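# Sort coloured parcels into their matching trays

## Task

Move every parcel into the tray whose colour matches it, so that it rests flat on that tray's floor.

## Robot and tools

Robots: eight identical i2rt Big YAM arms, arm1 to arm8. Each has six joints, a two-finger gripper and a wrist camera (armN_cam_wrist). Room cameras cam_arm1 to cam_arm8 are fixed and not carried by any arm. Feet (base_link, scene frame, m): arm1 (-2.151, -0.606, 0.766), arm2 (-0.854, -0.623, 0.797), arm3 (0.435, -0.612, 0.752), arm4 (1.688, -0.612, 0.754), arm5 (2.165, 0.644, 0.790), arm6 (0.850, 0.628, 0.817), arm7 (-0.424, 0.615, 0.799), arm8 (-1.661, 0.655, 0.757). Each foot faces its own +x; the table tops beneath them are at z=0.720. The hand reaches roughly 1.0 m from the joint1 axis.

Frame: one shared scene frame, origin on the floor, +z up, metres. The hand point sits between the finger pads, about 1 cm short of the tips. Fingers point along the hand's +z; they open and close along its y. Reported hand positions get less accurate at long reach.

Tool move: optional keys arm1 to arm8 plus cameras. Each arm key holds that arm's own part; an arm left out gets nothing new but may still be driving toward an earlier target. An arm part may contain:
- joints: a dict of absolute targets by name. joint1_rad -2.879 to 2.879 (turn about the foot, positive counter-clockwise from above, 0 along the foot's facing); joint2_rad 0 to 3.141 (shoulder, 0 = upper arm back and level, positive lifts then swings forward); joint3_rad 0 to 3.019 (elbow, 0 = folded); joint4_rad -1.692 to 1.57 (hand pitch, positive tips fingers up); joint5_rad -1.57 to 1.57 (sideways swing, positive to the arm's right); joint6_rad -2.094 to 2.094 (roll, positive clockwise seen from behind); gripper_m 0 to 0.093 (fingertip gap in metres). Radians throughout.
- target: seven numbers [x, y, z, qw, qx, qy, qz], an absolute hand pose in the scene frame (metres, quaternion wxyz), the same form as the printed hand line. The hand travels in a straight line from its current hand_target. When target is present, joints may hold only gripper_m.
- speed: top path speed in m/s, 0.002 to 0.5, default 0.25; only allowed with target. Rotation is capped at twice that value in rad/s.
All motions in a call begin together; every hand path in one call finishes together, paced by the slowest. Paths run 0.5 to 10 s, whole actions at most 15 s. Each control step limits the commanded pose to 100 mm and 20 degrees from the measured hand, so expect lag, overshoot and end errors of a centimetre or more. Paths do not avoid obstacles or other arms. cameras: a list of camera names, or "all"; omitted or null gives all, [] gives none. Unknown keys or names make the call invalid; out-of-range values get it refused, and a refusal (or a stop during the call) cancels the rest of that reply's move, wait and finished_scene calls.

Tool wait: seconds from 0 to 10, plus cameras as in move; commands nothing new and returns state and images.
Tool zoom_image: camera name and region [x0, y0, x1, y1] in pixels of that camera's latest full image (672x504, origin top-left), at most 504 by 504. Only cameras in the latest images can be zoomed.
Tool finished_scene: scene = the current scene number. It is final; the parcels must stay placed without the robots.

Reading results: "move: arm1 done; arm2 time_out" summarises each arm given a motion. joint_status and hand_status explain endings: done; off_target (stopped short, may still push); time_out (each joint now holds a target near where it stopped and keeps pushing; on_its_own lists the ones still moving, and "held at" is a target, not a reading; send a joint its current reading to relieve it); not_followed (a safety check withheld targets, shown in text as "joint command not followed" or "pose unreachable"; gripper commands still run, and the arm may keep trying until given new targets); limit_stop_at_motor_heat (resend after recovery). Arms listed under "as last shown" were not commanded and repeat earlier lines. The pictures line gives image order; images may lag the state slightly. Joint velocities are rad/s (gripper m/s), "within noise" meaning at rest. Joint torques are total drive output including gravity, with per-arm offsets; torques 3 and 4 wrap sign beyond ±28 N m. hand_target is the pose at the held joint targets; under load the real hand can fall short. MOTOR HOT appears from 85 °C; at 100 °C an OVER-TEMPERATURE FAULT drops the arm and its gripper for 30 to 60 s or more. Time used shows consumed time.

Gripper: closed on nothing it reads 0.000 to 0.003. Gripping a rigid part at full force it reads up to about 0.005 below the part's width (some read up to 0.002 above). Just under the first-contact reading the grip is gentle; about 0.005 below it squeezes at the 50 to 64 N per pad limit. Soft items get crushed more the smaller the target. To release, command well above the current reading.

Cameras: calibration intrinsics and extrinsics were supplied (OpenCV pinhole plus radial); fixed cameras may have shifted a few millimetres and degrees, and wrist-camera poses come from joint readings, so treat projections as approximate. Results list cameras whose numbers changed.

Avoid: arms squeezing or hard-hitting each other (a gripper closing on another arm's fingers counts), and note the anti-collision check can be late and ignores fingers, housings and cameras; knocking objects off the work area; dropping parcels, opening while they move, slamming; long pushing against obstacles or holding stretched poses, which heats motors. Loose objects may occasionally be nudged by outside pushes. The simulation keeps running while you think, holding the last command.

Each tool is called after "Request:" in YAML: its name, and indented under it one key for each argument.

## Session

Request:
move:
  cameras: ["cam_arm1","cam_arm2","cam_arm3","cam_arm4","cam_arm5","cam_arm6","cam_arm7","cam_arm8"]

Scene clock: 0.00 s.
Joint torques (N m): no reading
Heat: arm1: hottest joint1_rad 32 °C; arm2: hottest joint2_rad 29 °C; arm3: hottest joint1_rad 31 °C; arm4: hottest gripper 32 °C; arm5: hottest joint6_rad 30 °C; arm6: hottest joint2_rad 30 °C; arm7: hottest joint5_rad 29 °C; arm8: hottest joint1_rad 31 °C.
Joint velocities: within noise
arm1.joint_positions: joint1_rad=-0.028 joint2_rad=+0.521 joint3_rad=+1.431 joint4_rad=-1.508 joint5_rad=+0.032 joint6_rad=-0.133 gripper_m=+0.09396
arm1.joint_status: not commanded
arm1.hand: x=-2.0073 y=-0.6778 z=+1.3083 quat_wxyz=(-0.446, -0.145, -0.870, +0.152) (m; scene frame)
arm1.hand_target: x=-2.0101 y=-0.6764 z=+1.3161 quat_wxyz=(-0.454, -0.145, -0.865, +0.155) (m; scene frame)
arm1.hand_status: not commanded
arm2.joint_positions: joint1_rad=+0.020 joint2_rad=+0.528 joint3_rad=+1.425 joint4_rad=-1.340 joint5_rad=+0.175 joint6_rad=+0.036 gripper_m=+0.09396
arm2.joint_status: not commanded
arm2.hand: x=-0.9859 y=-0.4872 z=+1.3715 quat_wxyz=(-0.230, +0.778, -0.324, -0.487) (m; scene frame)
arm2.hand_target: x=-0.9833 y=-0.4891 z=+1.3817 quat_wxyz=(-0.232, +0.772, -0.322, -0.497) (m; scene frame)
arm2.hand_status: not commanded
arm3.joint_positions: joint1_rad=+0.084 joint2_rad=+0.623 joint3_rad=+1.443 joint4_rad=-1.225 joint5_rad=+0.214 joint6_rad=-0.288 gripper_m=+0.09396
arm3.joint_status: not commanded
arm3.hand: x=+0.2458 y=-0.4641 z=+1.3420 quat_wxyz=(-0.302, +0.818, -0.155, -0.465) (m; scene frame)
arm3.hand_target: x=+0.2487 y=-0.4659 z=+1.3553 quat_wxyz=(-0.306, +0.809, -0.155, -0.477) (m; scene frame)
arm3.hand_status: not commanded
arm4.joint_positions: joint1_rad=+0.299 joint2_rad=+0.615 joint3_rad=+1.406 joint4_rad=-1.263 joint5_rad=-0.166 joint6_rad=-0.115 gripper_m=+0.09396
arm4.joint_status: not commanded
arm4.hand: x=+1.7423 y=-0.3720 z=+1.3161 quat_wxyz=(-0.394, +0.570, -0.636, -0.340) (m; scene frame)
arm4.hand_target: x=+1.7413 y=-0.3753 z=+1.3284 quat_wxyz=(-0.404, +0.566, -0.630, -0.346) (m; scene frame)
arm4.hand_status: not commanded
arm5.joint_positions: joint1_rad=-0.422 joint2_rad=+0.625 joint3_rad=+1.427 joint4_rad=-1.371 joint5_rad=+0.120 joint6_rad=-0.097 gripper_m=+0.09396
arm5.joint_status: not commanded
arm5.hand: x=+2.0004 y=+0.7998 z=+1.3402 quat_wxyz=(-0.234, +0.830, -0.279, -0.422) (m; scene frame)
arm5.hand_target: x=+2.0022 y=+0.7982 z=+1.3527 quat_wxyz=(-0.238, +0.823, -0.277, -0.434) (m; scene frame)
arm5.hand_status: not commanded
arm6.joint_positions: joint1_rad=+0.075 joint2_rad=+0.549 joint3_rad=+1.411 joint4_rad=-1.315 joint5_rad=-0.143 joint6_rad=+0.201 gripper_m=+0.09396
arm6.joint_status: not commanded
arm6.hand: x=+1.0364 y=+0.5443 z=+1.3862 quat_wxyz=(-0.531, -0.272, -0.802, +0.030) (m; scene frame)
arm6.hand_target: x=+1.0336 y=+0.5460 z=+1.3993 quat_wxyz=(-0.544, -0.268, -0.794, +0.033) (m; scene frame)
arm6.hand_status: not commanded
arm7.joint_positions: joint1_rad=-0.146 joint2_rad=+0.496 joint3_rad=+1.379 joint4_rad=-1.460 joint5_rad=-0.022 joint6_rad=+0.046 gripper_m=+0.09396
arm7.joint_status: not commanded
arm7.hand: x=-0.3012 y=+0.4957 z=+1.3304 quat_wxyz=(-0.447, -0.351, -0.807, +0.162) (m; scene frame)
arm7.hand_target: x=-0.3031 y=+0.4977 z=+1.3404 quat_wxyz=(-0.457, -0.348, -0.801, +0.166) (m; scene frame)
arm7.hand_status: not commanded
arm8.joint_positions: joint1_rad=-0.237 joint2_rad=+0.447 joint3_rad=+1.428 joint4_rad=-1.458 joint5_rad=-0.190 joint6_rad=-0.420 gripper_m=+0.09396
arm8.joint_status: not commanded
arm8.hand: x=-1.7428 y=+0.5401 z=+1.3190 quat_wxyz=(-0.160, -0.687, -0.503, +0.499) (m; scene frame)
arm8.hand_target: x=-1.7406 y=+0.5420 z=+1.3271 quat_wxyz=(-0.161, -0.682, -0.500, +0.508) (m; scene frame)
arm8.hand_status: not commanded
pictures: cam_arm1, cam_arm2, cam_arm3, cam_arm4, cam_arm5, cam_arm6, cam_arm7, cam_arm8

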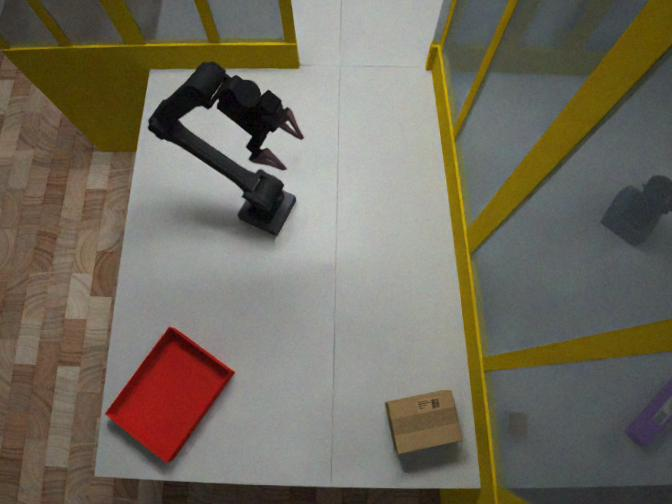

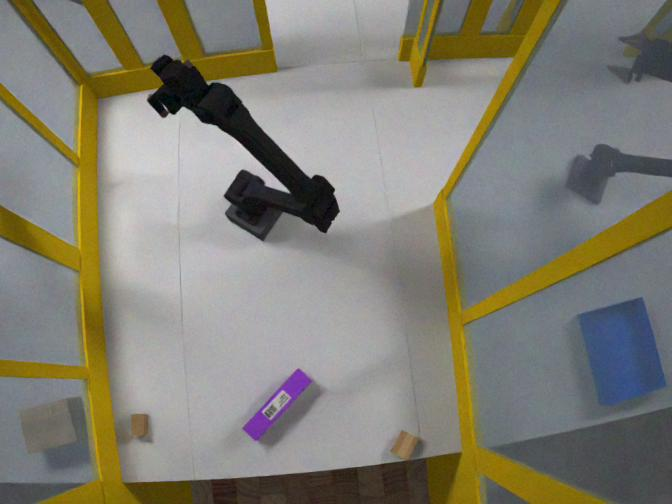

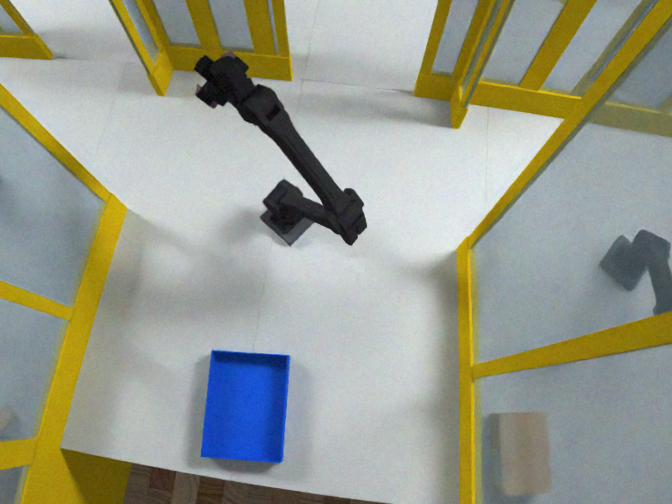

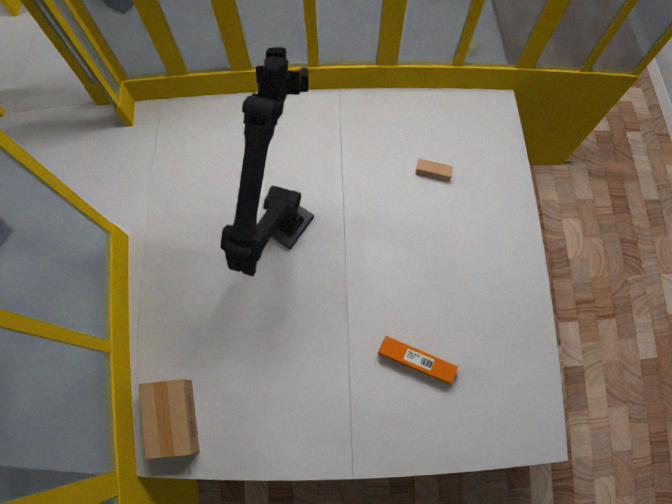

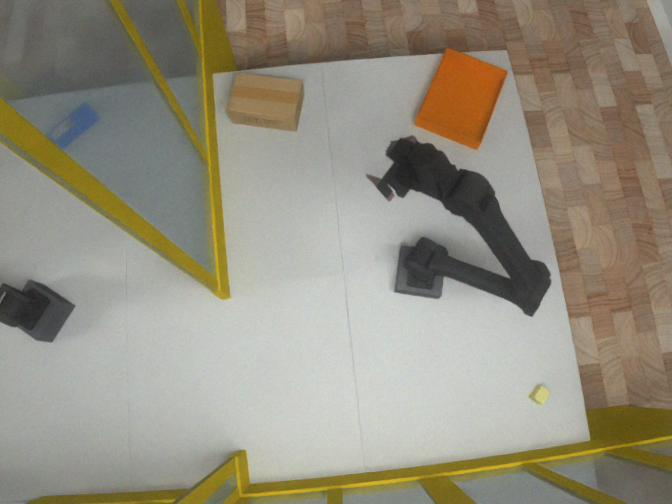

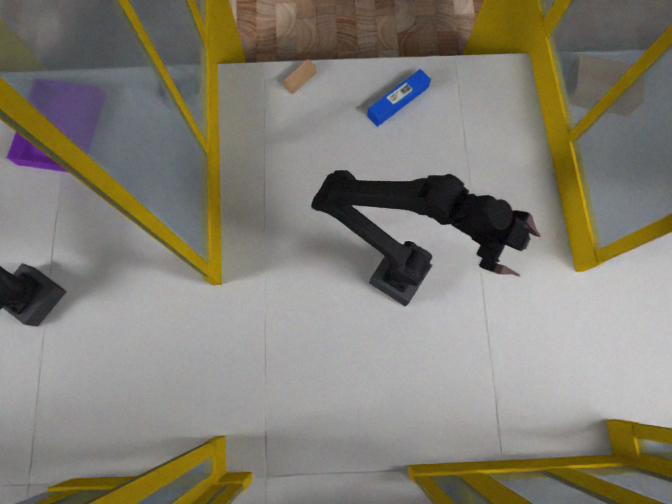

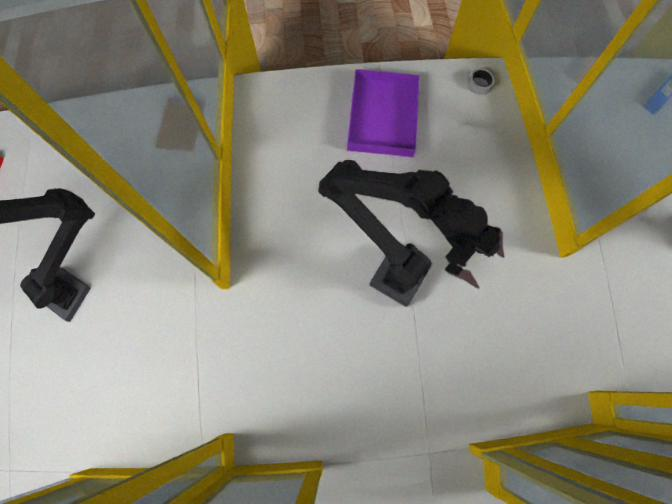

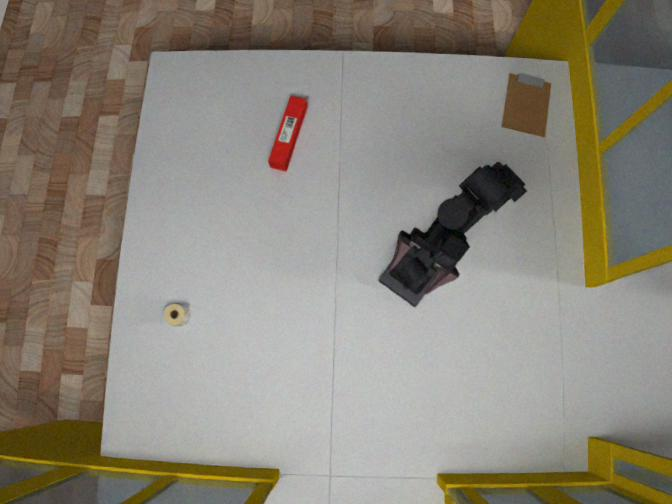

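Request:
zoom_image:
  camera: "cam_arm8"
  region: [240, 80, 340, 180]

Request:
zoom_image:
  camera: "cam_arm2"
  region: [230, 355, 330, 455]

Request:
zoom_image:
  camera: "cam_arm6"
  region: [350, 50, 450, 150]

Request:
zoom_image:
  camera: "cam_arm4"
  region: [370, 310, 470, 410]

Scaled by 5.040.

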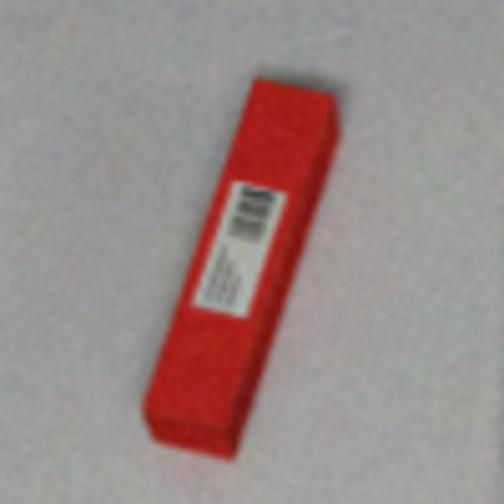

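Scaled by 5.040.

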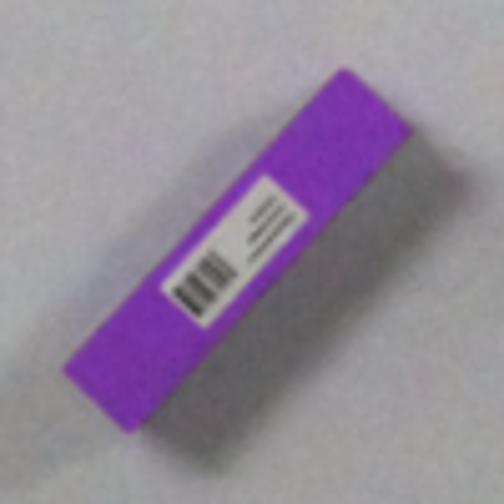

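Scaled by 5.040.

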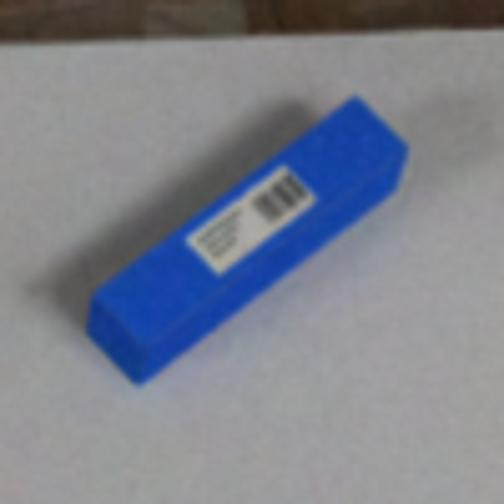

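Scaled by 5.040.

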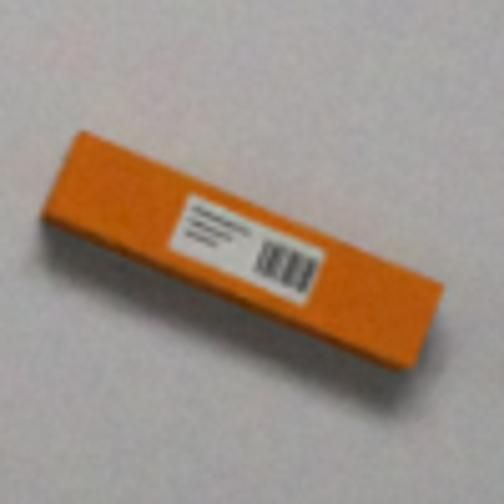

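Request:
move:
  arm8: {"joints":{"joint1_rad":-1.83,"joint5_rad":0,"joint6_rad":0}}
  arm2: {"joints":{"joint1_rad":2.23,"joint5_rad":0,"joint6_rad":0}}
  arm6: {"joints":{"joint1_rad":2.12,"joint5_rad":0,"joint6_rad":0}}
  arm4: {"joints":{"joint1_rad":-1.82,"joint5_rad":0,"joint6_rad":0}}
  arm1: {"joints":{"joint1_rad":1.466,"joint5_rad":0,"joint6_rad":0}}
  arm7: {"joints":{"joint1_rad":-1.03,"joint5_rad":0,"joint6_rad":0}}
  arm3: {"joints":{"joint1_rad":-2.155,"joint5_rad":0,"joint6_rad":0}}
  arm5: {"joints":{"joint1_rad":0.70,"joint5_rad":0,"joint6_rad":0}}
  cameras: []

Scene clock: 186.60 s.
Joint torques (N m): arm1=[2.2 3.96 7.97 1.72 0 0.08] | arm2=[0.73 3.72 8.13 2.19 -0.11 -0.2] | arm3=[-1.61 0.91 9.89 1.69 -0.24 0.12] | arm4=[-1.44 2.37 10.8 1.96 -0.01 0.11] | arm5=[-0.32 3.02 7.45 1.85 -0.22 0.03] | arm6=[0.09 3.66 9.13 1.73 0.09 -0.18] | arm7=[-1.03 2.26 9.78 1.47 0.03 0.03] | arm8=[1.26 6.18 8.54 1.42 0 0.04]
Heat: arm1: hottest joint1_rad 31 °C; arm2: hottest joint3_rad 34 °C; arm3: hottest joint1_rad 30 °C; arm4: hottest joint3_rad 42 °C; arm5: hottest joint3_rad 34 °C; arm6: hottest joint3_rad 31 °C; arm7: hottest joint3_rad 39 °C; arm8: hottest joint1_rad 30 °C.
move: arm1 done; arm2 done; arm3 done; arm4 done; arm5 done; arm6 done; arm7 done; arm8 done
Joint velocities: within noise
arm1.joint_positions: joint1_rad=+1.454 joint2_rad=+0.521 joint3_rad=+1.431 joint4_rad=-1.508 joint5_rad=+0.002 joint6_rad=-0.008 gripper_m=+0.09398
arm1.joint_status: all done
arm1.hand: x=-2.0675 y=-0.4596 z=+1.3058 quat_wxyz=(-0.407, +0.440, -0.768, -0.223) (m; scene frame)
arm1.hand_target: x=-2.0711 y=-0.4609 z=+1.3136 quat_wxyz=(-0.412, +0.440, -0.763, -0.233) (m; scene frame)
arm1.hand_status: not commanded
arm2.joint_positions: joint1_rad=+2.223 joint2_rad=+0.528 joint3_rad=+1.425 joint4_rad=-1.340 joint5_rad=+0.002 joint6_rad=+0.014 gripper_m=+0.09399
arm2.joint_status: all done
arm2.hand: x=-0.8564 y=-0.8131 z=+1.3700 quat_wxyz=(+0.378, +0.605, +0.591, -0.377) (m; scene frame)
arm2.hand_target: x=-0.8547 y=-0.8100 z=+1.3802 quat_wxyz=(+0.385, +0.593, +0.593, -0.385) (m; scene frame)
arm2.hand_status: not commanded
arm3.joint_positions: joint1_rad=-2.142 joint2_rad=+0.623 joint3_rad=+1.443 joint4_rad=-1.225 joint5_rad=+0.004 joint6_rad=-0.016 gripper_m=+0.09399
arm3.joint_status: all done
arm3.hand: x=+0.6550 y=-0.5249 z=+1.3424 quat_wxyz=(-0.544, +0.166, -0.816, -0.103) (m; scene frame)
arm3.hand_target: x=+0.6527 y=-0.5286 z=+1.3558 quat_wxyz=(-0.556, +0.153, -0.810, -0.107) (m; scene frame)
arm3.hand_status: not commanded
arm4.joint_positions: joint1_rad=-1.804 joint2_rad=+0.615 joint3_rad=+1.406 joint4_rad=-1.263 joint5_rad=-0.002 joint6_rad=-0.008 gripper_m=+0.09399
arm4.joint_status: all done
arm4.hand: x=+1.8518 y=-0.7861 z=+1.3178 quat_wxyz=(-0.472, -0.345, -0.780, +0.223) (m; scene frame)
arm4.hand_target: x=+1.8466 y=-0.7860 z=+1.3301 quat_wxyz=(-0.482, -0.352, -0.769, +0.230) (m; scene frame)
arm4.hand_status: not commanded
arm5.joint_positions: joint1_rad=+0.693 joint2_rad=+0.625 joint3_rad=+1.427 joint4_rad=-1.371 joint5_rad=+0.001 joint6_rad=-0.010 gripper_m=+0.09397
arm5.joint_status: all done
arm5.hand: x=+1.9560 y=+0.5462 z=+1.3379 quat_wxyz=(+0.098, +0.857, +0.193, -0.467) (m; scene frame)
arm5.hand_target: x=+1.9588 y=+0.5455 z=+1.3504 quat_wxyz=(+0.105, +0.851, +0.191, -0.479) (m; scene frame)
arm5.hand_status: not commanded
arm6.joint_positions: joint1_rad=+2.110 joint2_rad=+0.549 joint3_rad=+1.411 joint4_rad=-1.315 joint5_rad=-0.002 joint6_rad=+0.008 gripper_m=+0.09399
arm6.joint_status: all done
arm6.hand: x=+0.8666 y=+0.8318 z=+1.3855 quat_wxyz=(-0.387, +0.573, -0.625, -0.362) (m; scene frame)
arm6.hand_target: x=+0.8647 y=+0.8287 z=+1.3986 quat_wxyz=(-0.397, +0.573, -0.614, -0.371) (m; scene frame)
arm6.hand_status: not commanded
arm7.joint_positions: joint1_rad=-1.021 joint2_rad=+0.496 joint3_rad=+1.379 joint4_rad=-1.460 joint5_rad=-0.002 joint6_rad=+0.009 gripper_m=+0.09397
arm7.joint_status: all done
arm7.hand: x=-0.4387 y=+0.4444 z=+1.3303 quat_wxyz=(-0.323, -0.651, -0.591, +0.349) (m; scene frame)
arm7.hand_target: x=-0.4404 y=+0.4473 z=+1.3403 quat_wxyz=(-0.326, -0.648, -0.587, +0.361) (m; scene frame)
arm7.hand_status: not commanded
arm8.joint_positions: joint1_rad=-1.823 joint2_rad=+0.447 joint3_rad=+1.428 joint4_rad=-1.458 joint5_rad=-0.003 joint6_rad=-0.008 gripper_m=+0.09398
arm8.joint_status: all done
arm8.hand: x=-1.7531 y=+0.7623 z=+1.3173 quat_wxyz=(+0.217, -0.779, +0.352, +0.472) (m; scene frame)
arm8.hand_target: x=-1.7501 y=+0.7610 z=+1.3255 quat_wxyz=(+0.221, -0.771, +0.356, +0.480) (m; scene frame)
arm8.hand_status: not commanded
pictures: none
No camera images: "cameras" was empty.

Request:
move:
  arm8: {"target":[-2.079,1.147,0.86,0,0.629,-0.777,0],"speed":0.5}
  arm2: {"target":[-0.846,-1.279,0.86,0,0.940,0.342,0],"speed":0.5}
  arm6: {"target":[0.905,1.386,0.86,0,0.334,-0.943,0],"speed":0.5}
  arm4: {"target":[2.139,-1.145,0.86,0,0.213,0.977,0],"speed":0.5}
  cameras: ["arm8_cam_wrist","arm2_cam_wrist","arm6_cam_wrist","arm4_cam_wrist"]

Scene clock: 198.13 s.
Joint torques (N m): arm1=[2.2 4.37 8.05 1.7 0 0.08] | arm2=[-0.15 -24 11.47 0.06 -0.07 0.09] | arm3=[-1.67 0.97 9.91 1.7 -0.25 0.12] | arm4=[0.85 -18.2 15.17 -0.25 -0.02 -0.04] | arm5=[0.09 2.73 7.42 1.8 -0.19 0.05] | arm6=[-1.32 -19.96 13.12 -0.31 0.03 0.01] | arm7=[-1.14 2.37 9.81 1.48 0.02 0.03] | arm8=[1.44 -19.6 13.81 -0.59 -0.13 0.04]
Heat: arm1: hottest joint3_rad 32 °C; arm2: hottest joint3_rad 35 °C; arm3: hottest joint1_rad 30 °C; arm4: hottest joint3_rad 43 °C; arm5: hottest joint3_rad 34 °C; arm6: hottest joint3_rad 32 °C; arm7: hottest joint3_rad 39 °C; arm8: hottest joint3_rad 31 °C.
move: arm2 off_target; arm4 off_target; arm6 off_target; arm8 off_target
Joint velocities: within noise
arm1, arm3, arm5, arm7: as last shown
arm2.joint_positions: joint1_rad=+2.249 joint2_rad=+2.147 joint3_rad=+1.837 joint4_rad=-1.292 joint5_rad=+0.003 joint6_rad=+0.871 gripper_m=+0.09399
arm2.joint_status: not commanded
arm2.hand: x=-0.8441 y=-1.2639 z=+0.8455 quat_wxyz=(-0.016, +0.936, +0.351, +0.004) (m; scene frame)
arm2.hand_target: x=-0.8461 y=-1.2783 z=+0.8602 quat_wxyz=(+0.001, +0.940, +0.342, +0.000) (m; scene frame)
arm2.hand_status: off_target (0.021 m and 2.2 deg from the pose sent, 0.691 m and 79.2 deg at the start)
arm4.joint_positions: joint1_rad=-1.840 joint2_rad=+2.237 joint3_rad=+2.137 joint4_rad=-1.491 joint5_rad=-0.018 joint6_rad=-0.436 gripper_m=+0.09399
arm4.joint_status: not commanded
arm4.hand: x=+2.1227 y=-1.1397 z=+0.8556 quat_wxyz=(+0.007, -0.224, -0.974, -0.007) (m; scene frame)
arm4.hand_target: x=+2.1386 y=-1.1441 z=+0.8599 quat_wxyz=(-0.001, -0.213, -0.977, +0.001) (m; scene frame)
arm4.hand_status: off_target (0.018 m and 1.8 deg from the pose sent, 0.649 m and 66.7 deg at the start; pose on its path clipped on 5 of 106 steps)
arm6.joint_positions: joint1_rad=+2.126 joint2_rad=+2.556 joint3_rad=+2.530 joint4_rad=-1.581 joint5_rad=+0.002 joint6_rad=+0.809 gripper_m=+0.09398
arm6.joint_status: not commanded
arm6.hand: x=+0.8976 y=+1.3746 z=+0.8448 quat_wxyz=(+0.007, +0.342, -0.939, +0.017) (m; scene frame)
arm6.hand_target: x=+0.9049 y=+1.3849 z=+0.8601 quat_wxyz=(+0.000, +0.334, -0.943, -0.001) (m; scene frame)
arm6.hand_status: off_target (0.020 m and 2.3 deg from the pose sent, 0.765 m and 77.4 deg at the start; pose on its path clipped on 42 of 106 steps)
arm8.joint_positions: joint1_rad=-1.824 joint2_rad=+2.078 joint3_rad=+1.846 joint4_rad=-1.360 joint5_rad=+0.004 joint6_rad=+0.907 gripper_m=+0.09398
arm8.joint_status: not commanded
arm8.hand: x=-2.0727 y=+1.1344 z=+0.8519 quat_wxyz=(+0.002, -0.635, +0.773, -0.011) (m; scene frame)
arm8.hand_target: x=-2.0785 y=+1.1467 z=+0.8602 quat_wxyz=(+0.000, -0.629, +0.777, +0.001) (m; scene frame)
arm8.hand_status: off_target (0.016 m and 1.5 deg from the pose sent, 0.681 m and 80.5 deg at the start; pose on its path clipped on 3 of 106 steps)
pictures: arm2_cam_wrist, arm4_cam_wrist, arm6_cam_wrist, arm8_cam_wrist
camera_calibration:
arm2_cam_wrist: T_world_to_cam=[[-0.652954, 0.756363, 0.0395818, 0.370175], [0.621983, 0.505659, 0.597868, 0.663052], [0.43219, 0.414999, -0.800617, 1.68679], [0, 0, 0, 1]] pos_world=[-0.899715, -1.31528, 0.939406]
arm4_cam_wrist: T_world_to_cam=[[-0.424377, -0.905485, 0.000797502, -0.134482], [-0.727257, 0.341371, 0.595452, 1.42808], [-0.539445, 0.252117, -0.80339, 2.24466], [0, 0, 0, 1]] pos_world=[2.19238, -1.17519, 0.953096]
arm6_cam_wrist: T_world_to_cam=[[0.648937, -0.760081, 0.034023, 0.432115], [-0.624549, -0.506617, 0.594372, 0.760769], [-0.434534, -0.406959, -0.80347, 1.75247], [0, 0, 0, 1]] pos_world=[0.956232, 1.42705, 0.941179]
arm8_cam_wrist: T_world_to_cam=[[0.97985, -0.199538, 0.00890196, 2.25067], [-0.164883, -0.782912, 0.599885, 0.0396132], [-0.11273, -0.589265, -0.800037, 1.2369], [0, 0, 0, 1]] pos_world=[-2.05935, 1.20897, 0.945763]

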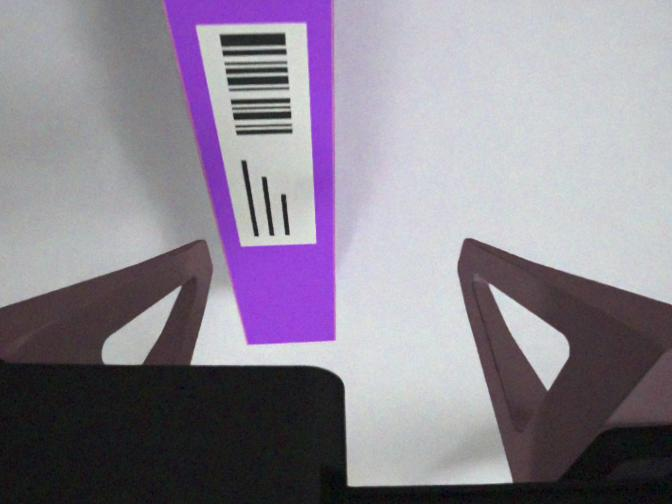

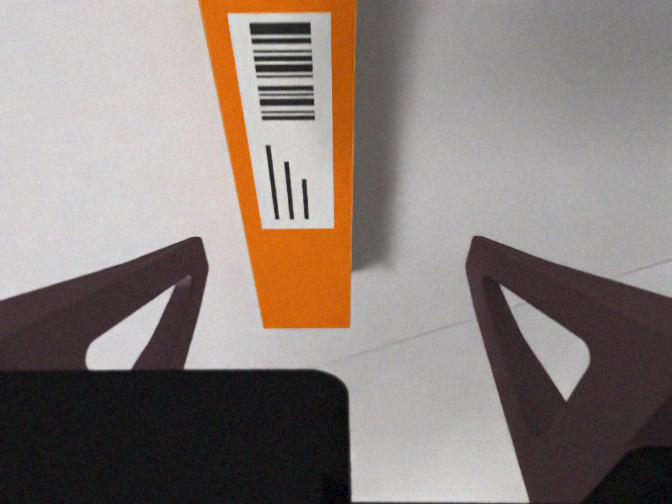

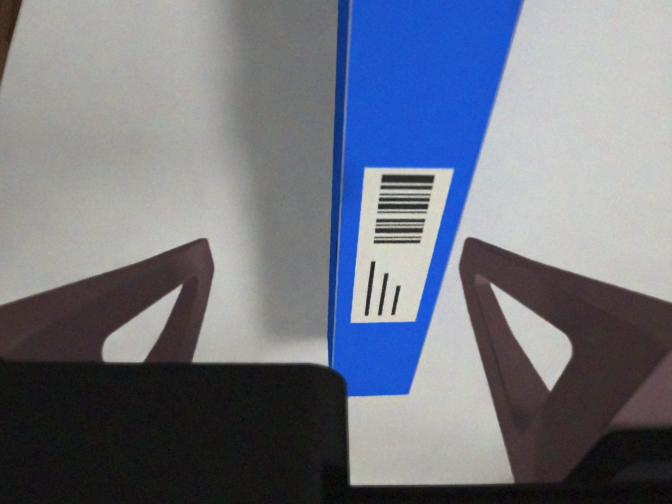

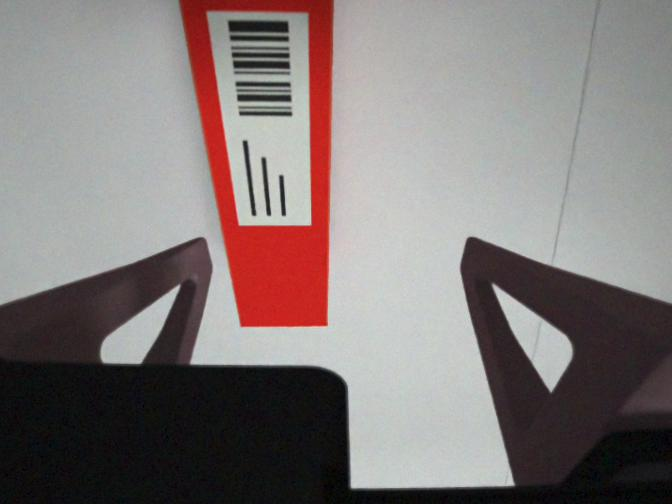

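Request:
move:
  arm8: {"target":[-2.105,1.177,0.83,0,0.629,-0.777,0],"speed":0.2}
  arm2: {"target":[-0.843,-1.314,0.83,0,0.940,0.342,0],"speed":0.2}
  arm6: {"target":[0.905,1.332,0.83,0,0.334,-0.943,0],"speed":0.2}
  arm4: {"target":[2.169,-1.139,0.83,0,0.213,0.977,0],"speed":0.2}
  cameras: ["arm8_cam_wrist","arm2_cam_wrist","arm6_cam_wrist","arm4_cam_wrist"]

Scene clock: 254.13 s.
Joint torques (N m): arm1=[2.2 4.54 7.95 1.72 -0.03 0.06] | arm2=[0.15 -25.52 11.59 0.02 -0.07 0.09] | arm3=[-1.73 0.97 9.89 1.7 -0.25 0.12] | arm4=[0.15 -19.14 15.1 0.35 -0.04 0.12] | arm5=[-0.73 2.78 7.45 1.8 -0.22 0.09] | arm6=[-1.44 -21.48 8.01 0.49 0.05 -0.05] | arm7=[-1.03 2.26 9.77 1.47 0.03 0.03] | arm8=[1.14 -21.77 13.91 -0.61 -0.13 0.04]
Heat: arm1: hottest joint3_rad 32 °C; arm2: hottest joint3_rad 39 °C; arm3: hottest joint1_rad 30 °C; arm4: hottest joint3_rad 53 °C; arm5: hottest joint3_rad 35 °C; arm6: hottest joint3_rad 40 °C; arm7: hottest joint3_rad 40 °C; arm8: hottest joint3_rad 39 °C.
move: arm2 off_target; arm4 off_target; arm6 off_target; arm8 off_target
Joint velocities: within noise
arm1, arm3, arm5, arm7: as last shown
arm2.joint_positions: joint1_rad=+2.249 joint2_rad=+2.273 joint3_rad=+1.980 joint4_rad=-1.307 joint5_rad=+0.003 joint6_rad=+0.875 gripper_m=+0.09399
arm2.joint_status: not commanded
arm2.hand: x=-0.8435 y=-1.2994 z=+0.8164 quat_wxyz=(-0.015, +0.937, +0.349, +0.004) (m; scene frame)
arm2.hand_target: x=-0.8430 y=-1.3132 z=+0.8301 quat_wxyz=(+0.000, +0.940, +0.342, +0.000) (m; scene frame)
arm2.hand_status: off_target (0.020 m and 2.0 deg from the pose sent, 0.052 m and 2.2 deg at the start)
arm4.joint_positions: joint1_rad=-1.795 joint2_rad=+2.309 joint3_rad=+2.179 joint4_rad=-1.482 joint5_rad=-0.018 joint6_rad=-0.415 gripper_m=+0.09399
arm4.joint_status: not commanded
arm4.hand: x=+2.1532 y=-1.1284 z=+0.8232 quat_wxyz=(+0.016, -0.212, -0.977, -0.013) (m; scene frame)
arm4.hand_target: x=+2.1682 y=-1.1382 z=+0.8303 quat_wxyz=(-0.001, -0.213, -0.977, +0.000) (m; scene frame)
arm4.hand_status: off_target (0.020 m and 2.4 deg from the pose sent, 0.053 m and 1.8 deg at the start)
arm6.joint_positions: joint1_rad=+2.123 joint2_rad=+2.379 joint3_rad=+2.095 joint4_rad=-1.332 joint5_rad=+0.002 joint6_rad=+0.809 gripper_m=+0.09398
arm6.joint_status: not commanded
arm6.hand: x=+0.8966 y=+1.3248 z=+0.8072 quat_wxyz=(+0.008, +0.341, -0.940, +0.021) (m; scene frame)
arm6.hand_target: x=+0.9049 y=+1.3317 z=+0.8300 quat_wxyz=(+0.000, +0.334, -0.943, +0.000) (m; scene frame)
arm6.hand_status: off_target (0.025 m and 2.8 deg from the pose sent, 0.046 m and 2.3 deg at the start)
arm8.joint_positions: joint1_rad=-1.824 joint2_rad=+2.216 joint3_rad=+2.003 joint4_rad=-1.379 joint5_rad=+0.004 joint6_rad=+0.907 gripper_m=+0.09398
arm8.joint_status: not commanded
arm8.hand: x=-2.0990 y=+1.1649 z=+0.8229 quat_wxyz=(+0.002, -0.635, +0.773, -0.011) (m; scene frame)
arm8.hand_target: x=-2.1045 y=+1.1766 z=+0.8300 quat_wxyz=(+0.000, -0.629, +0.777, +0.000) (m; scene frame)
arm8.hand_status: off_target (0.015 m and 1.5 deg from the pose sent, 0.058 m and 1.5 deg at the start)
pictures: arm2_cam_wrist, arm4_cam_wrist, arm6_cam_wrist, arm8_cam_wrist
camera_calibration:
arm2_cam_wrist: T_world_to_cam=[[-0.650025, 0.758964, 0.0379751, 0.405754], [0.623796, 0.504384, 0.597056, 0.698539], [0.433989, 0.41179, -0.801301, 1.67587], [0, 0, 0, 1]] pos_world=[-0.899306, -1.35039, 0.910402]
arm4_cam_wrist: T_world_to_cam=[[-0.402511, -0.915384, -0.00755019, -0.162577], [-0.726674, 0.314494, 0.610768, 1.42154], [-0.556713, 0.251328, -0.791774, 2.2589], [0, 0, 0, 1]] pos_world=[2.22512, -1.16361, 0.919083]
arm6_cam_wrist: T_world_to_cam=[[0.646623, -0.761729, 0.0405953, 0.395155], [-0.625743, -0.499246, 0.599332, 0.744485], [-0.436262, -0.412944, -0.79947, 1.7079], [0, 0, 0, 1]] pos_world=[0.955432, 1.37795, 0.90318]
arm8_cam_wrist: T_world_to_cam=[[0.979788, -0.199853, 0.00860125, 2.28332], [-0.164976, -0.782986, 0.599763, 0.0765632], [-0.11313, -0.58906, -0.800131, 1.2277], [0, 0, 0, 1]] pos_world=[-2.08565, 1.23947, 0.916762]

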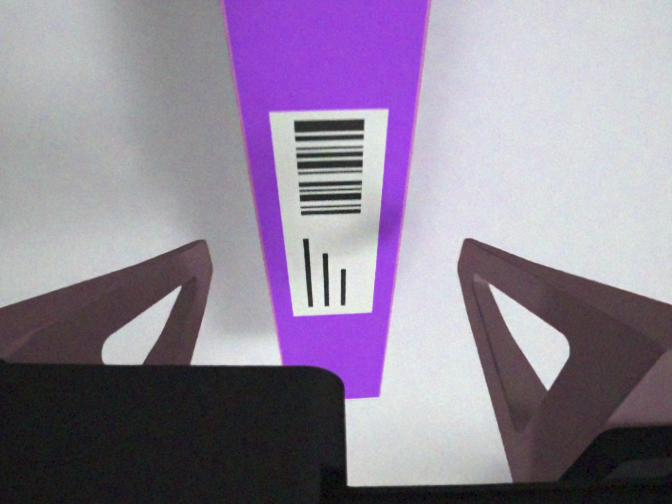

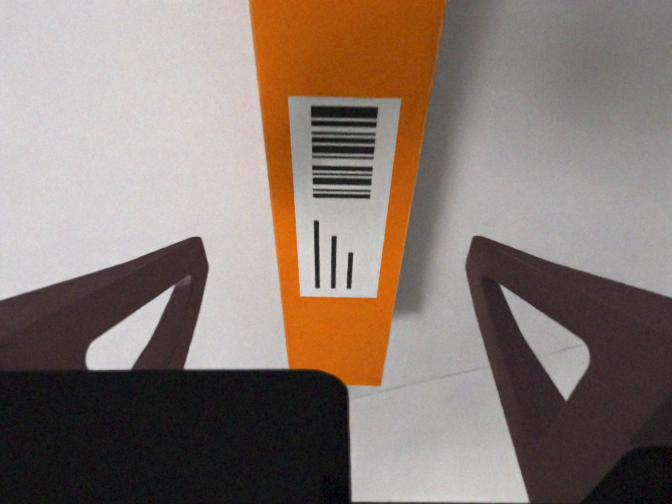

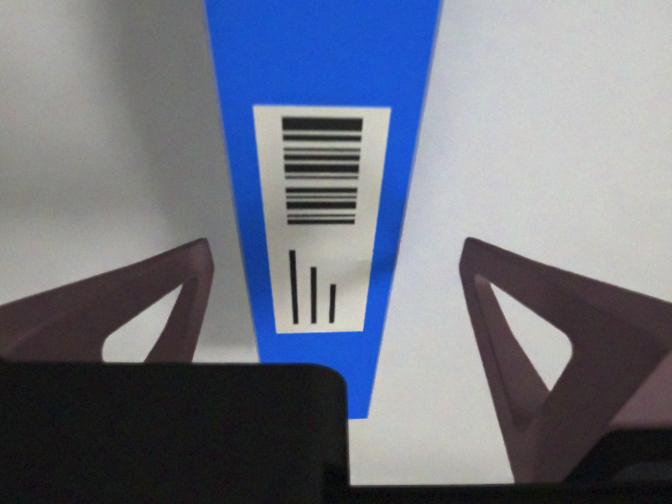

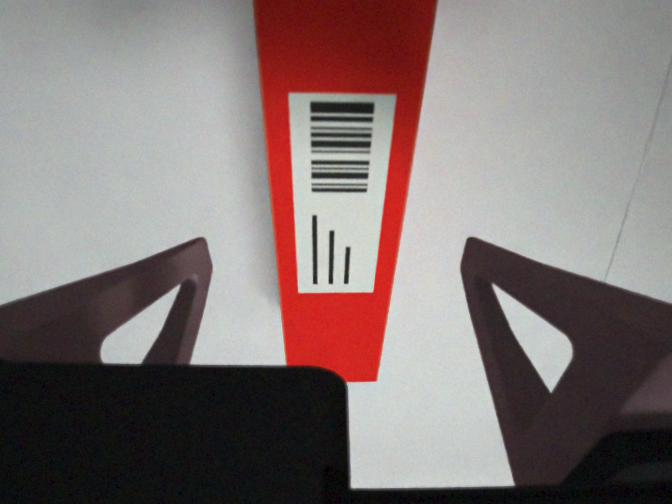

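Request:
move:
  arm8: {"target":[-2.105,1.177,0.752,0,0.629,-0.777,0],"speed":0.15}
  arm2: {"target":[-0.843,-1.314,0.759,0,0.940,0.342,0],"speed":0.15}
  arm6: {"target":[0.908,1.330,0.768,0,0.334,-0.943,0],"speed":0.15}
  arm4: {"target":[2.169,-1.139,0.752,0,0.213,0.977,0],"speed":0.15}
  cameras: []

Request:
move:
  arm8: {"joints":{"gripper_m":0.05}}
  arm2: {"joints":{"gripper_m":0.05}}
  arm6: {"joints":{"gripper_m":0.05}}
  arm4: {"joints":{"gripper_m":0.05}}
  cameras: ["arm6_cam_wrist"]

Scene clock: 266.03 s.
Joint torques (N m): arm1=[2.26 4.6 7.95 1.8 0.03 0.08] | arm2=[0.21 -25.88 7.79 0.9 -0.05 0.09] | arm3=[-1.67 0.91 9.94 1.69 -0.25 0.13] | arm4=[0.32 -19.37 10.47 0.72 -0.03 0.11] | arm5=[-0.38 2.73 7.5 1.85 -0.19 0.07] | arm6=[-1.38 -18.08 8.02 0.57 0.04 -0.1] | arm7=[-1.14 2.37 9.78 1.48 0.03 0.03] | arm8=[1.44 -22.3 9.62 0.18 -0.11 0.04]
Heat: arm1: hottest joint3_rad 32 °C; arm2: hottest joint3_rad 40 °C; arm3: hottest joint1_rad 30 °C; arm4: hottest joint3_rad 50 °C; arm5: hottest joint3_rad 35 °C; arm6: hottest joint3_rad 38 °C; arm7: hottest joint3_rad 40 °C; arm8: hottest joint3_rad 39 °C.
move: arm2 done; arm4 off_target; arm6 done; arm8 done
Joint velocities: within noise
arm1, arm3, arm5, arm7: as last shown
arm2.joint_positions: joint1_rad=+2.249 joint2_rad=+2.347 joint3_rad=+1.965 joint4_rad=-1.198 joint5_rad=+0.003 joint6_rad=+0.875 gripper_m=+0.09399
arm2.joint_status: not commanded
arm2.hand: x=-0.8433 y=-1.3107 z=+0.7618 quat_wxyz=(-0.005, +0.937, +0.349, +0.000) (m; scene frame)
arm2.hand_target: x=-0.8430 y=-1.3139 z=+0.7589 quat_wxyz=(+0.000, +0.940, +0.342, +0.000) (m; scene frame)
arm2.hand_status: done (0.004 m and 1.1 deg from the pose sent, 0.059 m and 2.0 deg at the start)
arm4.joint_positions: joint1_rad=-1.795 joint2_rad=+2.368 joint3_rad=+2.127 joint4_rad=-1.328 joint5_rad=-0.018 joint6_rad=-0.413 gripper_m=+0.09399
arm4.joint_status: not commanded
arm4.hand: x=+2.1631 y=-1.1409 z=+0.7624 quat_wxyz=(-0.001, -0.213, -0.977, -0.001) (m; scene frame)
arm4.hand_target: x=+2.1688 y=-1.1389 z=+0.7522 quat_wxyz=(+0.000, -0.213, -0.977, +0.000) (m; scene frame)
arm4.hand_status: off_target (0.012 m and 0.1 deg from the pose sent, 0.074 m and 2.4 deg at the start)
arm6.joint_positions: joint1_rad=+2.118 joint2_rad=+2.393 joint3_rad=+2.031 joint4_rad=-1.213 joint5_rad=+0.002 joint6_rad=+0.809 gripper_m=+0.09398
arm6.joint_status: not commanded
arm6.hand: x=+0.9006 y=+1.3282 z=+0.7746 quat_wxyz=(+0.000, +0.339, -0.941, +0.002) (m; scene frame)
arm6.hand_target: x=+0.9079 y=+1.3298 z=+0.7680 quat_wxyz=(+0.000, +0.334, -0.943, +0.000) (m; scene frame)
arm6.hand_status: done (0.010 m and 0.6 deg from the pose sent, 0.041 m and 2.8 deg at the start)
arm8.joint_positions: joint1_rad=-1.824 joint2_rad=+2.283 joint3_rad=+1.955 joint4_rad=-1.243 joint5_rad=+0.004 joint6_rad=+0.908 gripper_m=+0.09398
arm8.joint_status: not commanded
arm8.hand: x=-2.1057 y=+1.1726 z=+0.7603 quat_wxyz=(+0.002, -0.635, +0.773, -0.001) (m; scene frame)
arm8.hand_target: x=-2.1048 y=+1.1770 z=+0.7522 quat_wxyz=(+0.000, -0.629, +0.777, +0.000) (m; scene frame)
arm8.hand_status: done (0.009 m and 0.8 deg from the pose sent, 0.072 m and 1.5 deg at the start)
pictures: none
No camera images: "cameras" was empty.

Scene clock: 266.63 s.
Joint torques (N m): arm1=[1.96 4.25 7.95 1.68 0.02 0.07] | arm2=[0.21 -26.05 7.79 0.9 -0.03 0.08] | arm3=[-1.73 1.03 9.91 1.72 -0.25 0.13] | arm4=[0.32 -19.96 10.35 0.7 -0.03 0.11] | arm5=[-0.38 2.78 7.42 1.78 -0.2 0.04] | arm6=[-1.38 -18.08 8.01 0.53 0.08 -0.1] | arm7=[-1.14 2.26 9.78 1.46 0.03 0.04] | arm8=[1.26 -22.01 9.57 0.23 -0.12 0.02]
Heat: arm1: hottest joint3_rad 32 °C; arm2: hottest joint3_rad 40 °C; arm3: hottest joint1_rad 30 °C; arm4: hottest joint3_rad 50 °C; arm5: hottest joint3_rad 35 °C; arm6: hottest joint3_rad 38 °C; arm7: hottest joint3_rad 40 °C; arm8: hottest joint3_rad 39 °C.
move: arm2 off_target; arm4 off_target; arm6 off_target; arm8 off_target
Joint velocities: within noise
arm1, arm3, arm5, arm7: as last shown
arm2.joint_positions: joint1_rad=+2.249 joint2_rad=+2.347 joint3_rad=+1.965 joint4_rad=-1.198 joint5_rad=+0.002 joint6_rad=+0.875 gripper_m=+0.05899
arm2.joint_status: gripper_m off_target (ended at +0.05902, target +0.05000)
arm2.hand: x=-0.8432 y=-1.3108 z=+0.7618 quat_wxyz=(-0.005, +0.937, +0.349, +0.000) (m; scene frame)
arm2.hand_target: x=-0.8430 y=-1.3139 z=+0.7589 quat_wxyz=(+0.000, +0.940, +0.342, +0.000) (m; scene frame)
arm2.hand_status: not commanded
arm4.joint_positions: joint1_rad=-1.795 joint2_rad=+2.368 joint3_rad=+2.127 joint4_rad=-1.328 joint5_rad=-0.017 joint6_rad=-0.413 gripper_m=+0.05957
arm4.joint_status: gripper_m off_target (ended at +0.05960, target +0.05000)
arm4.hand: x=+2.1631 y=-1.1410 z=+0.7624 quat_wxyz=(-0.001, -0.213, -0.977, +0.000) (m; scene frame)
arm4.hand_target: x=+2.1688 y=-1.1389 z=+0.7522 quat_wxyz=(+0.000, -0.213, -0.977, +0.000) (m; scene frame)
arm4.hand_status: not commanded
arm6.joint_positions: joint1_rad=+2.118 joint2_rad=+2.393 joint3_rad=+2.031 joint4_rad=-1.212 joint5_rad=+0.001 joint6_rad=+0.809 gripper_m=+0.05974
arm6.joint_status: gripper_m off_target (ended at +0.05977, target +0.05000)
arm6.hand: x=+0.9007 y=+1.3284 z=+0.7746 quat_wxyz=(+0.000, +0.338, -0.941, +0.002) (m; scene frame)
arm6.hand_target: x=+0.9081 y=+1.3298 z=+0.7680 quat_wxyz=(+0.000, +0.334, -0.943, +0.000) (m; scene frame)
arm6.hand_status: not commanded
arm8.joint_positions: joint1_rad=-1.824 joint2_rad=+2.283 joint3_rad=+1.955 joint4_rad=-1.243 joint5_rad=+0.003 joint6_rad=+0.908 gripper_m=+0.06001
arm8.joint_status: gripper_m off_target (ended at +0.06004, target +0.05000)
arm8.hand: x=-2.1057 y=+1.1725 z=+0.7603 quat_wxyz=(+0.001, -0.634, +0.773, -0.001) (m; scene frame)
arm8.hand_target: x=-2.1048 y=+1.1769 z=+0.7522 quat_wxyz=(+0.000, -0.629, +0.777, +0.000) (m; scene frame)
arm8.hand_status: not commanded
pictures: arm6_cam_wrist
camera_calibration:
arm6_cam_wrist: T_world_to_cam=[[0.642213, -0.76647, 0.00930959, 0.431109], [-0.629635, -0.520556, 0.576699, 0.817755], [-0.437177, -0.376225, -0.816904, 1.65061], [0, 0, 0, 1]] pos_world=[0.95963, 1.37712, 0.872774]

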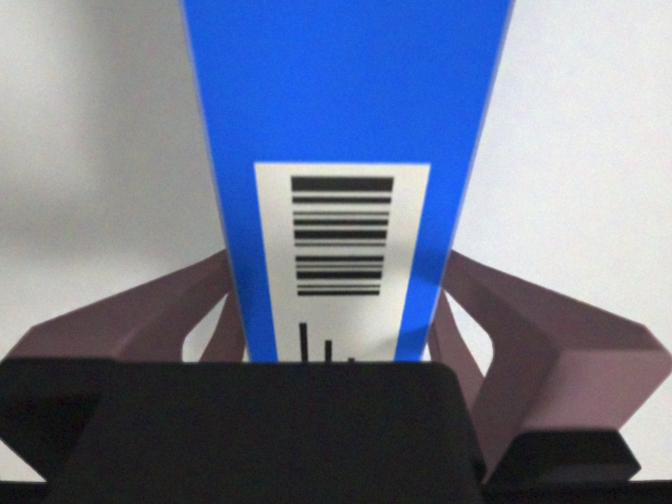

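Request:
move:
  arm8: {"target":[-1.925,0.97,1.05,0,0.629,-0.777,0],"speed":0.35}
  arm2: {"target":[-0.852,-1.03,1.05,0,0.940,0.342,0],"speed":0.35}
  arm6: {"target":[0.878,1.03,1.05,0,0.334,-0.943,0],"speed":0.35}
  arm4: {"target":[1.952,-0.92,1.05,0,0.213,0.977,0],"speed":0.35}
  cameras: ["cam_arm8","cam_arm2","cam_arm6","cam_arm4"]

Scene clock: 288.20 s.
Joint torques (N m): arm1=[1.96 4.66 7.92 1.62 0 0.08] | arm2=[-0.38 -12.04 8.1 0.1 -0.01 -0.02] | arm3=[-1.55 0.85 9.92 1.7 -0.24 0.13] | arm4=[-1.67 -8.76 9.89 -0.18 -0.04 -0.02] | arm5=[-0.21 2.96 7.45 1.63 -0.18 0.04] | arm6=[-0.26 -8.59 8.77 -0.13 0.07 0] | arm7=[-0.91 2.26 9.78 1.44 0.03 0.04] | arm8=[1.08 -10.4 9.91 -0.54 -0.09 -0.02]
Heat: arm1: hottest joint3_rad 32 °C; arm2: hottest joint2_rad 39 °C; arm3: hottest joint1_rad 30 °C; arm4: hottest joint3_rad 46 °C; arm5: hottest joint3_rad 35 °C; arm6: hottest joint2_rad 37 °C; arm7: hottest joint3_rad 40 °C; arm8: hottest joint3_rad 36 °C.
move: arm2 done; arm4 done; arm6 done; arm8 done
Joint velocities: within noise
arm1, arm3, arm5, arm7: as last shown
arm2.joint_positions: joint1_rad=+2.244 joint2_rad=+1.394 joint3_rad=+1.360 joint4_rad=-1.517 joint5_rad=+0.002 joint6_rad=+0.875 gripper_m=+0.05899
arm2.joint_status: not commanded
arm2.hand: x=-0.8495 y=-1.0321 z=+1.0533 quat_wxyz=(+0.009, +0.938, +0.347, -0.004) (m; scene frame)
arm2.hand_target: x=-0.8520 y=-1.0300 z=+1.0500 quat_wxyz=(+0.000, +0.940, +0.342, +0.000) (m; scene frame)
arm2.hand_status: done (0.005 m and 1.2 deg from the pose sent, 0.402 m and 1.0 deg at the start)
arm4.joint_positions: joint1_rad=-1.815 joint2_rad=+1.395 joint3_rad=+1.478 joint4_rad=-1.631 joint5_rad=-0.017 joint6_rad=-0.441 gripper_m=+0.05957
arm4.joint_status: not commanded
arm4.hand: x=+1.9589 y=-0.9173 z=+1.0546 quat_wxyz=(-0.009, -0.209, -0.978, +0.006) (m; scene frame)
arm4.hand_target: x=+1.9520 y=-0.9200 z=+1.0501 quat_wxyz=(+0.000, -0.213, -0.977, +0.000) (m; scene frame)
arm4.hand_status: done (0.009 m and 1.4 deg from the pose sent, 0.420 m and 0.1 deg at the start)
arm6.joint_positions: joint1_rad=+2.118 joint2_rad=+1.401 joint3_rad=+1.294 joint4_rad=-1.465 joint5_rad=+0.001 joint6_rad=+0.813 gripper_m=+0.05974
arm6.joint_status: not commanded
arm6.hand: x=+0.8797 y=+1.0314 z=+1.0455 quat_wxyz=(+0.000, +0.337, -0.942, +0.001) (m; scene frame)
arm6.hand_target: x=+0.8780 y=+1.0300 z=+1.0500 quat_wxyz=(+0.000, +0.334, -0.943, +0.000) (m; scene frame)
arm6.hand_status: done (0.005 m and 0.4 deg from the pose sent, 0.407 m and 0.6 deg at the start)
arm7.joint_positions: joint1_rad=-1.021 joint2_rad=+0.496 joint3_rad=+1.379 joint4_rad=-1.460 joint5_rad=-0.002 joint6_rad=+0.008 gripper_m=+0.09397
arm8.joint_positions: joint1_rad=-1.828 joint2_rad=+1.408 joint3_rad=+1.472 joint4_rad=-1.622 joint5_rad=+0.002 joint6_rad=+0.908 gripper_m=+0.06001
arm8.joint_status: not commanded
arm8.hand: x=-1.9281 y=+0.9689 z=+1.0510 quat_wxyz=(+0.001, -0.633, +0.774, +0.006) (m; scene frame)
arm8.hand_target: x=-1.9250 y=+0.9700 z=+1.0501 quat_wxyz=(+0.000, -0.629, +0.777, +0.000) (m; scene frame)
arm8.hand_status: done (0.003 m and 0.9 deg from the pose sent, 0.397 m and 0.8 deg at the start)
pictures: cam_arm2, cam_arm4, cam_arm6, cam_arm8

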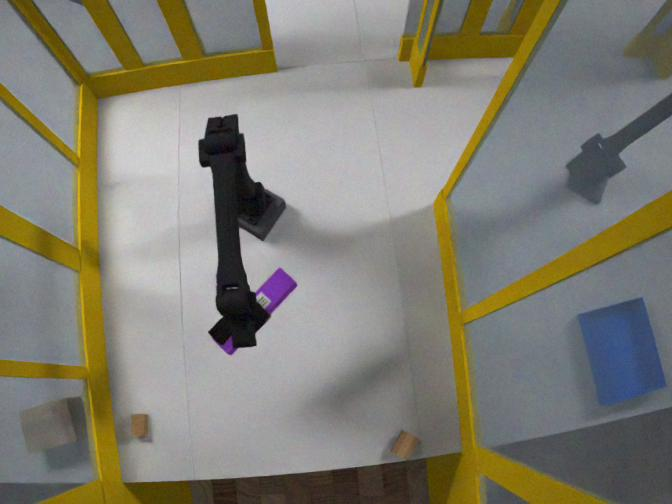

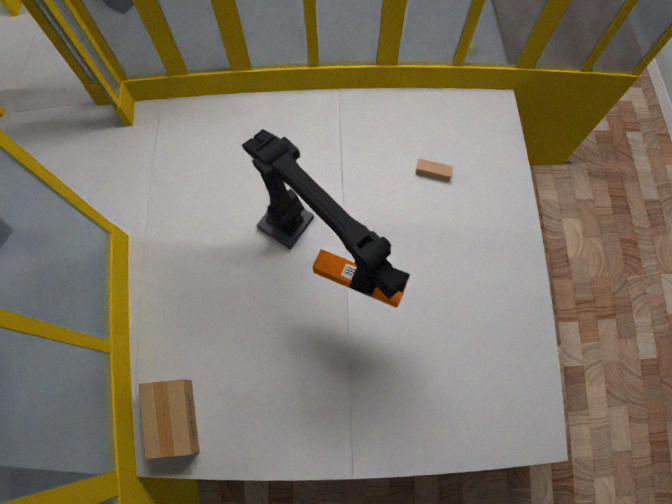

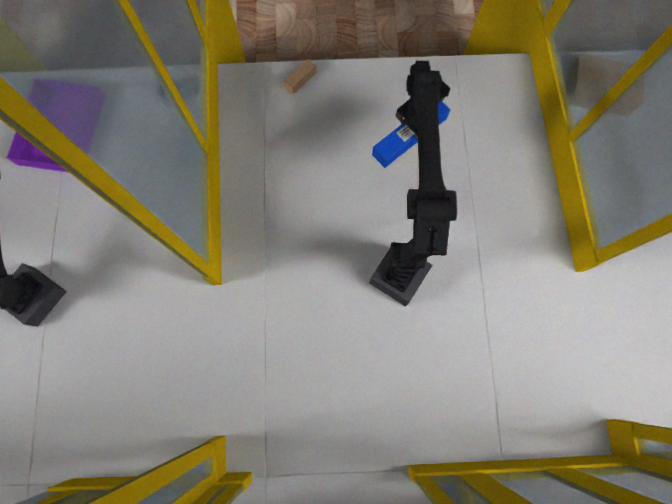

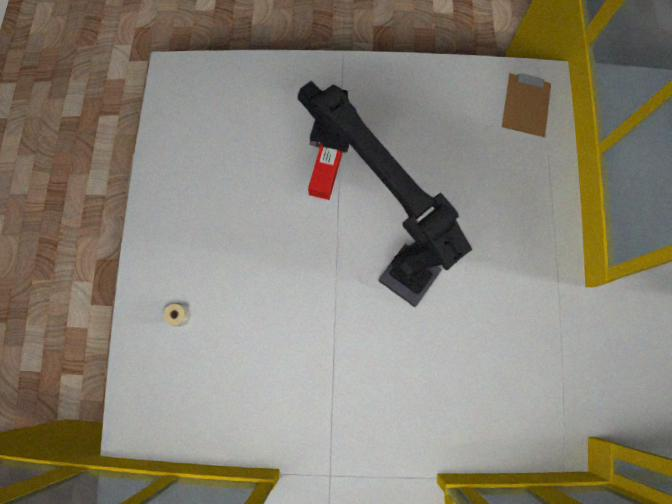

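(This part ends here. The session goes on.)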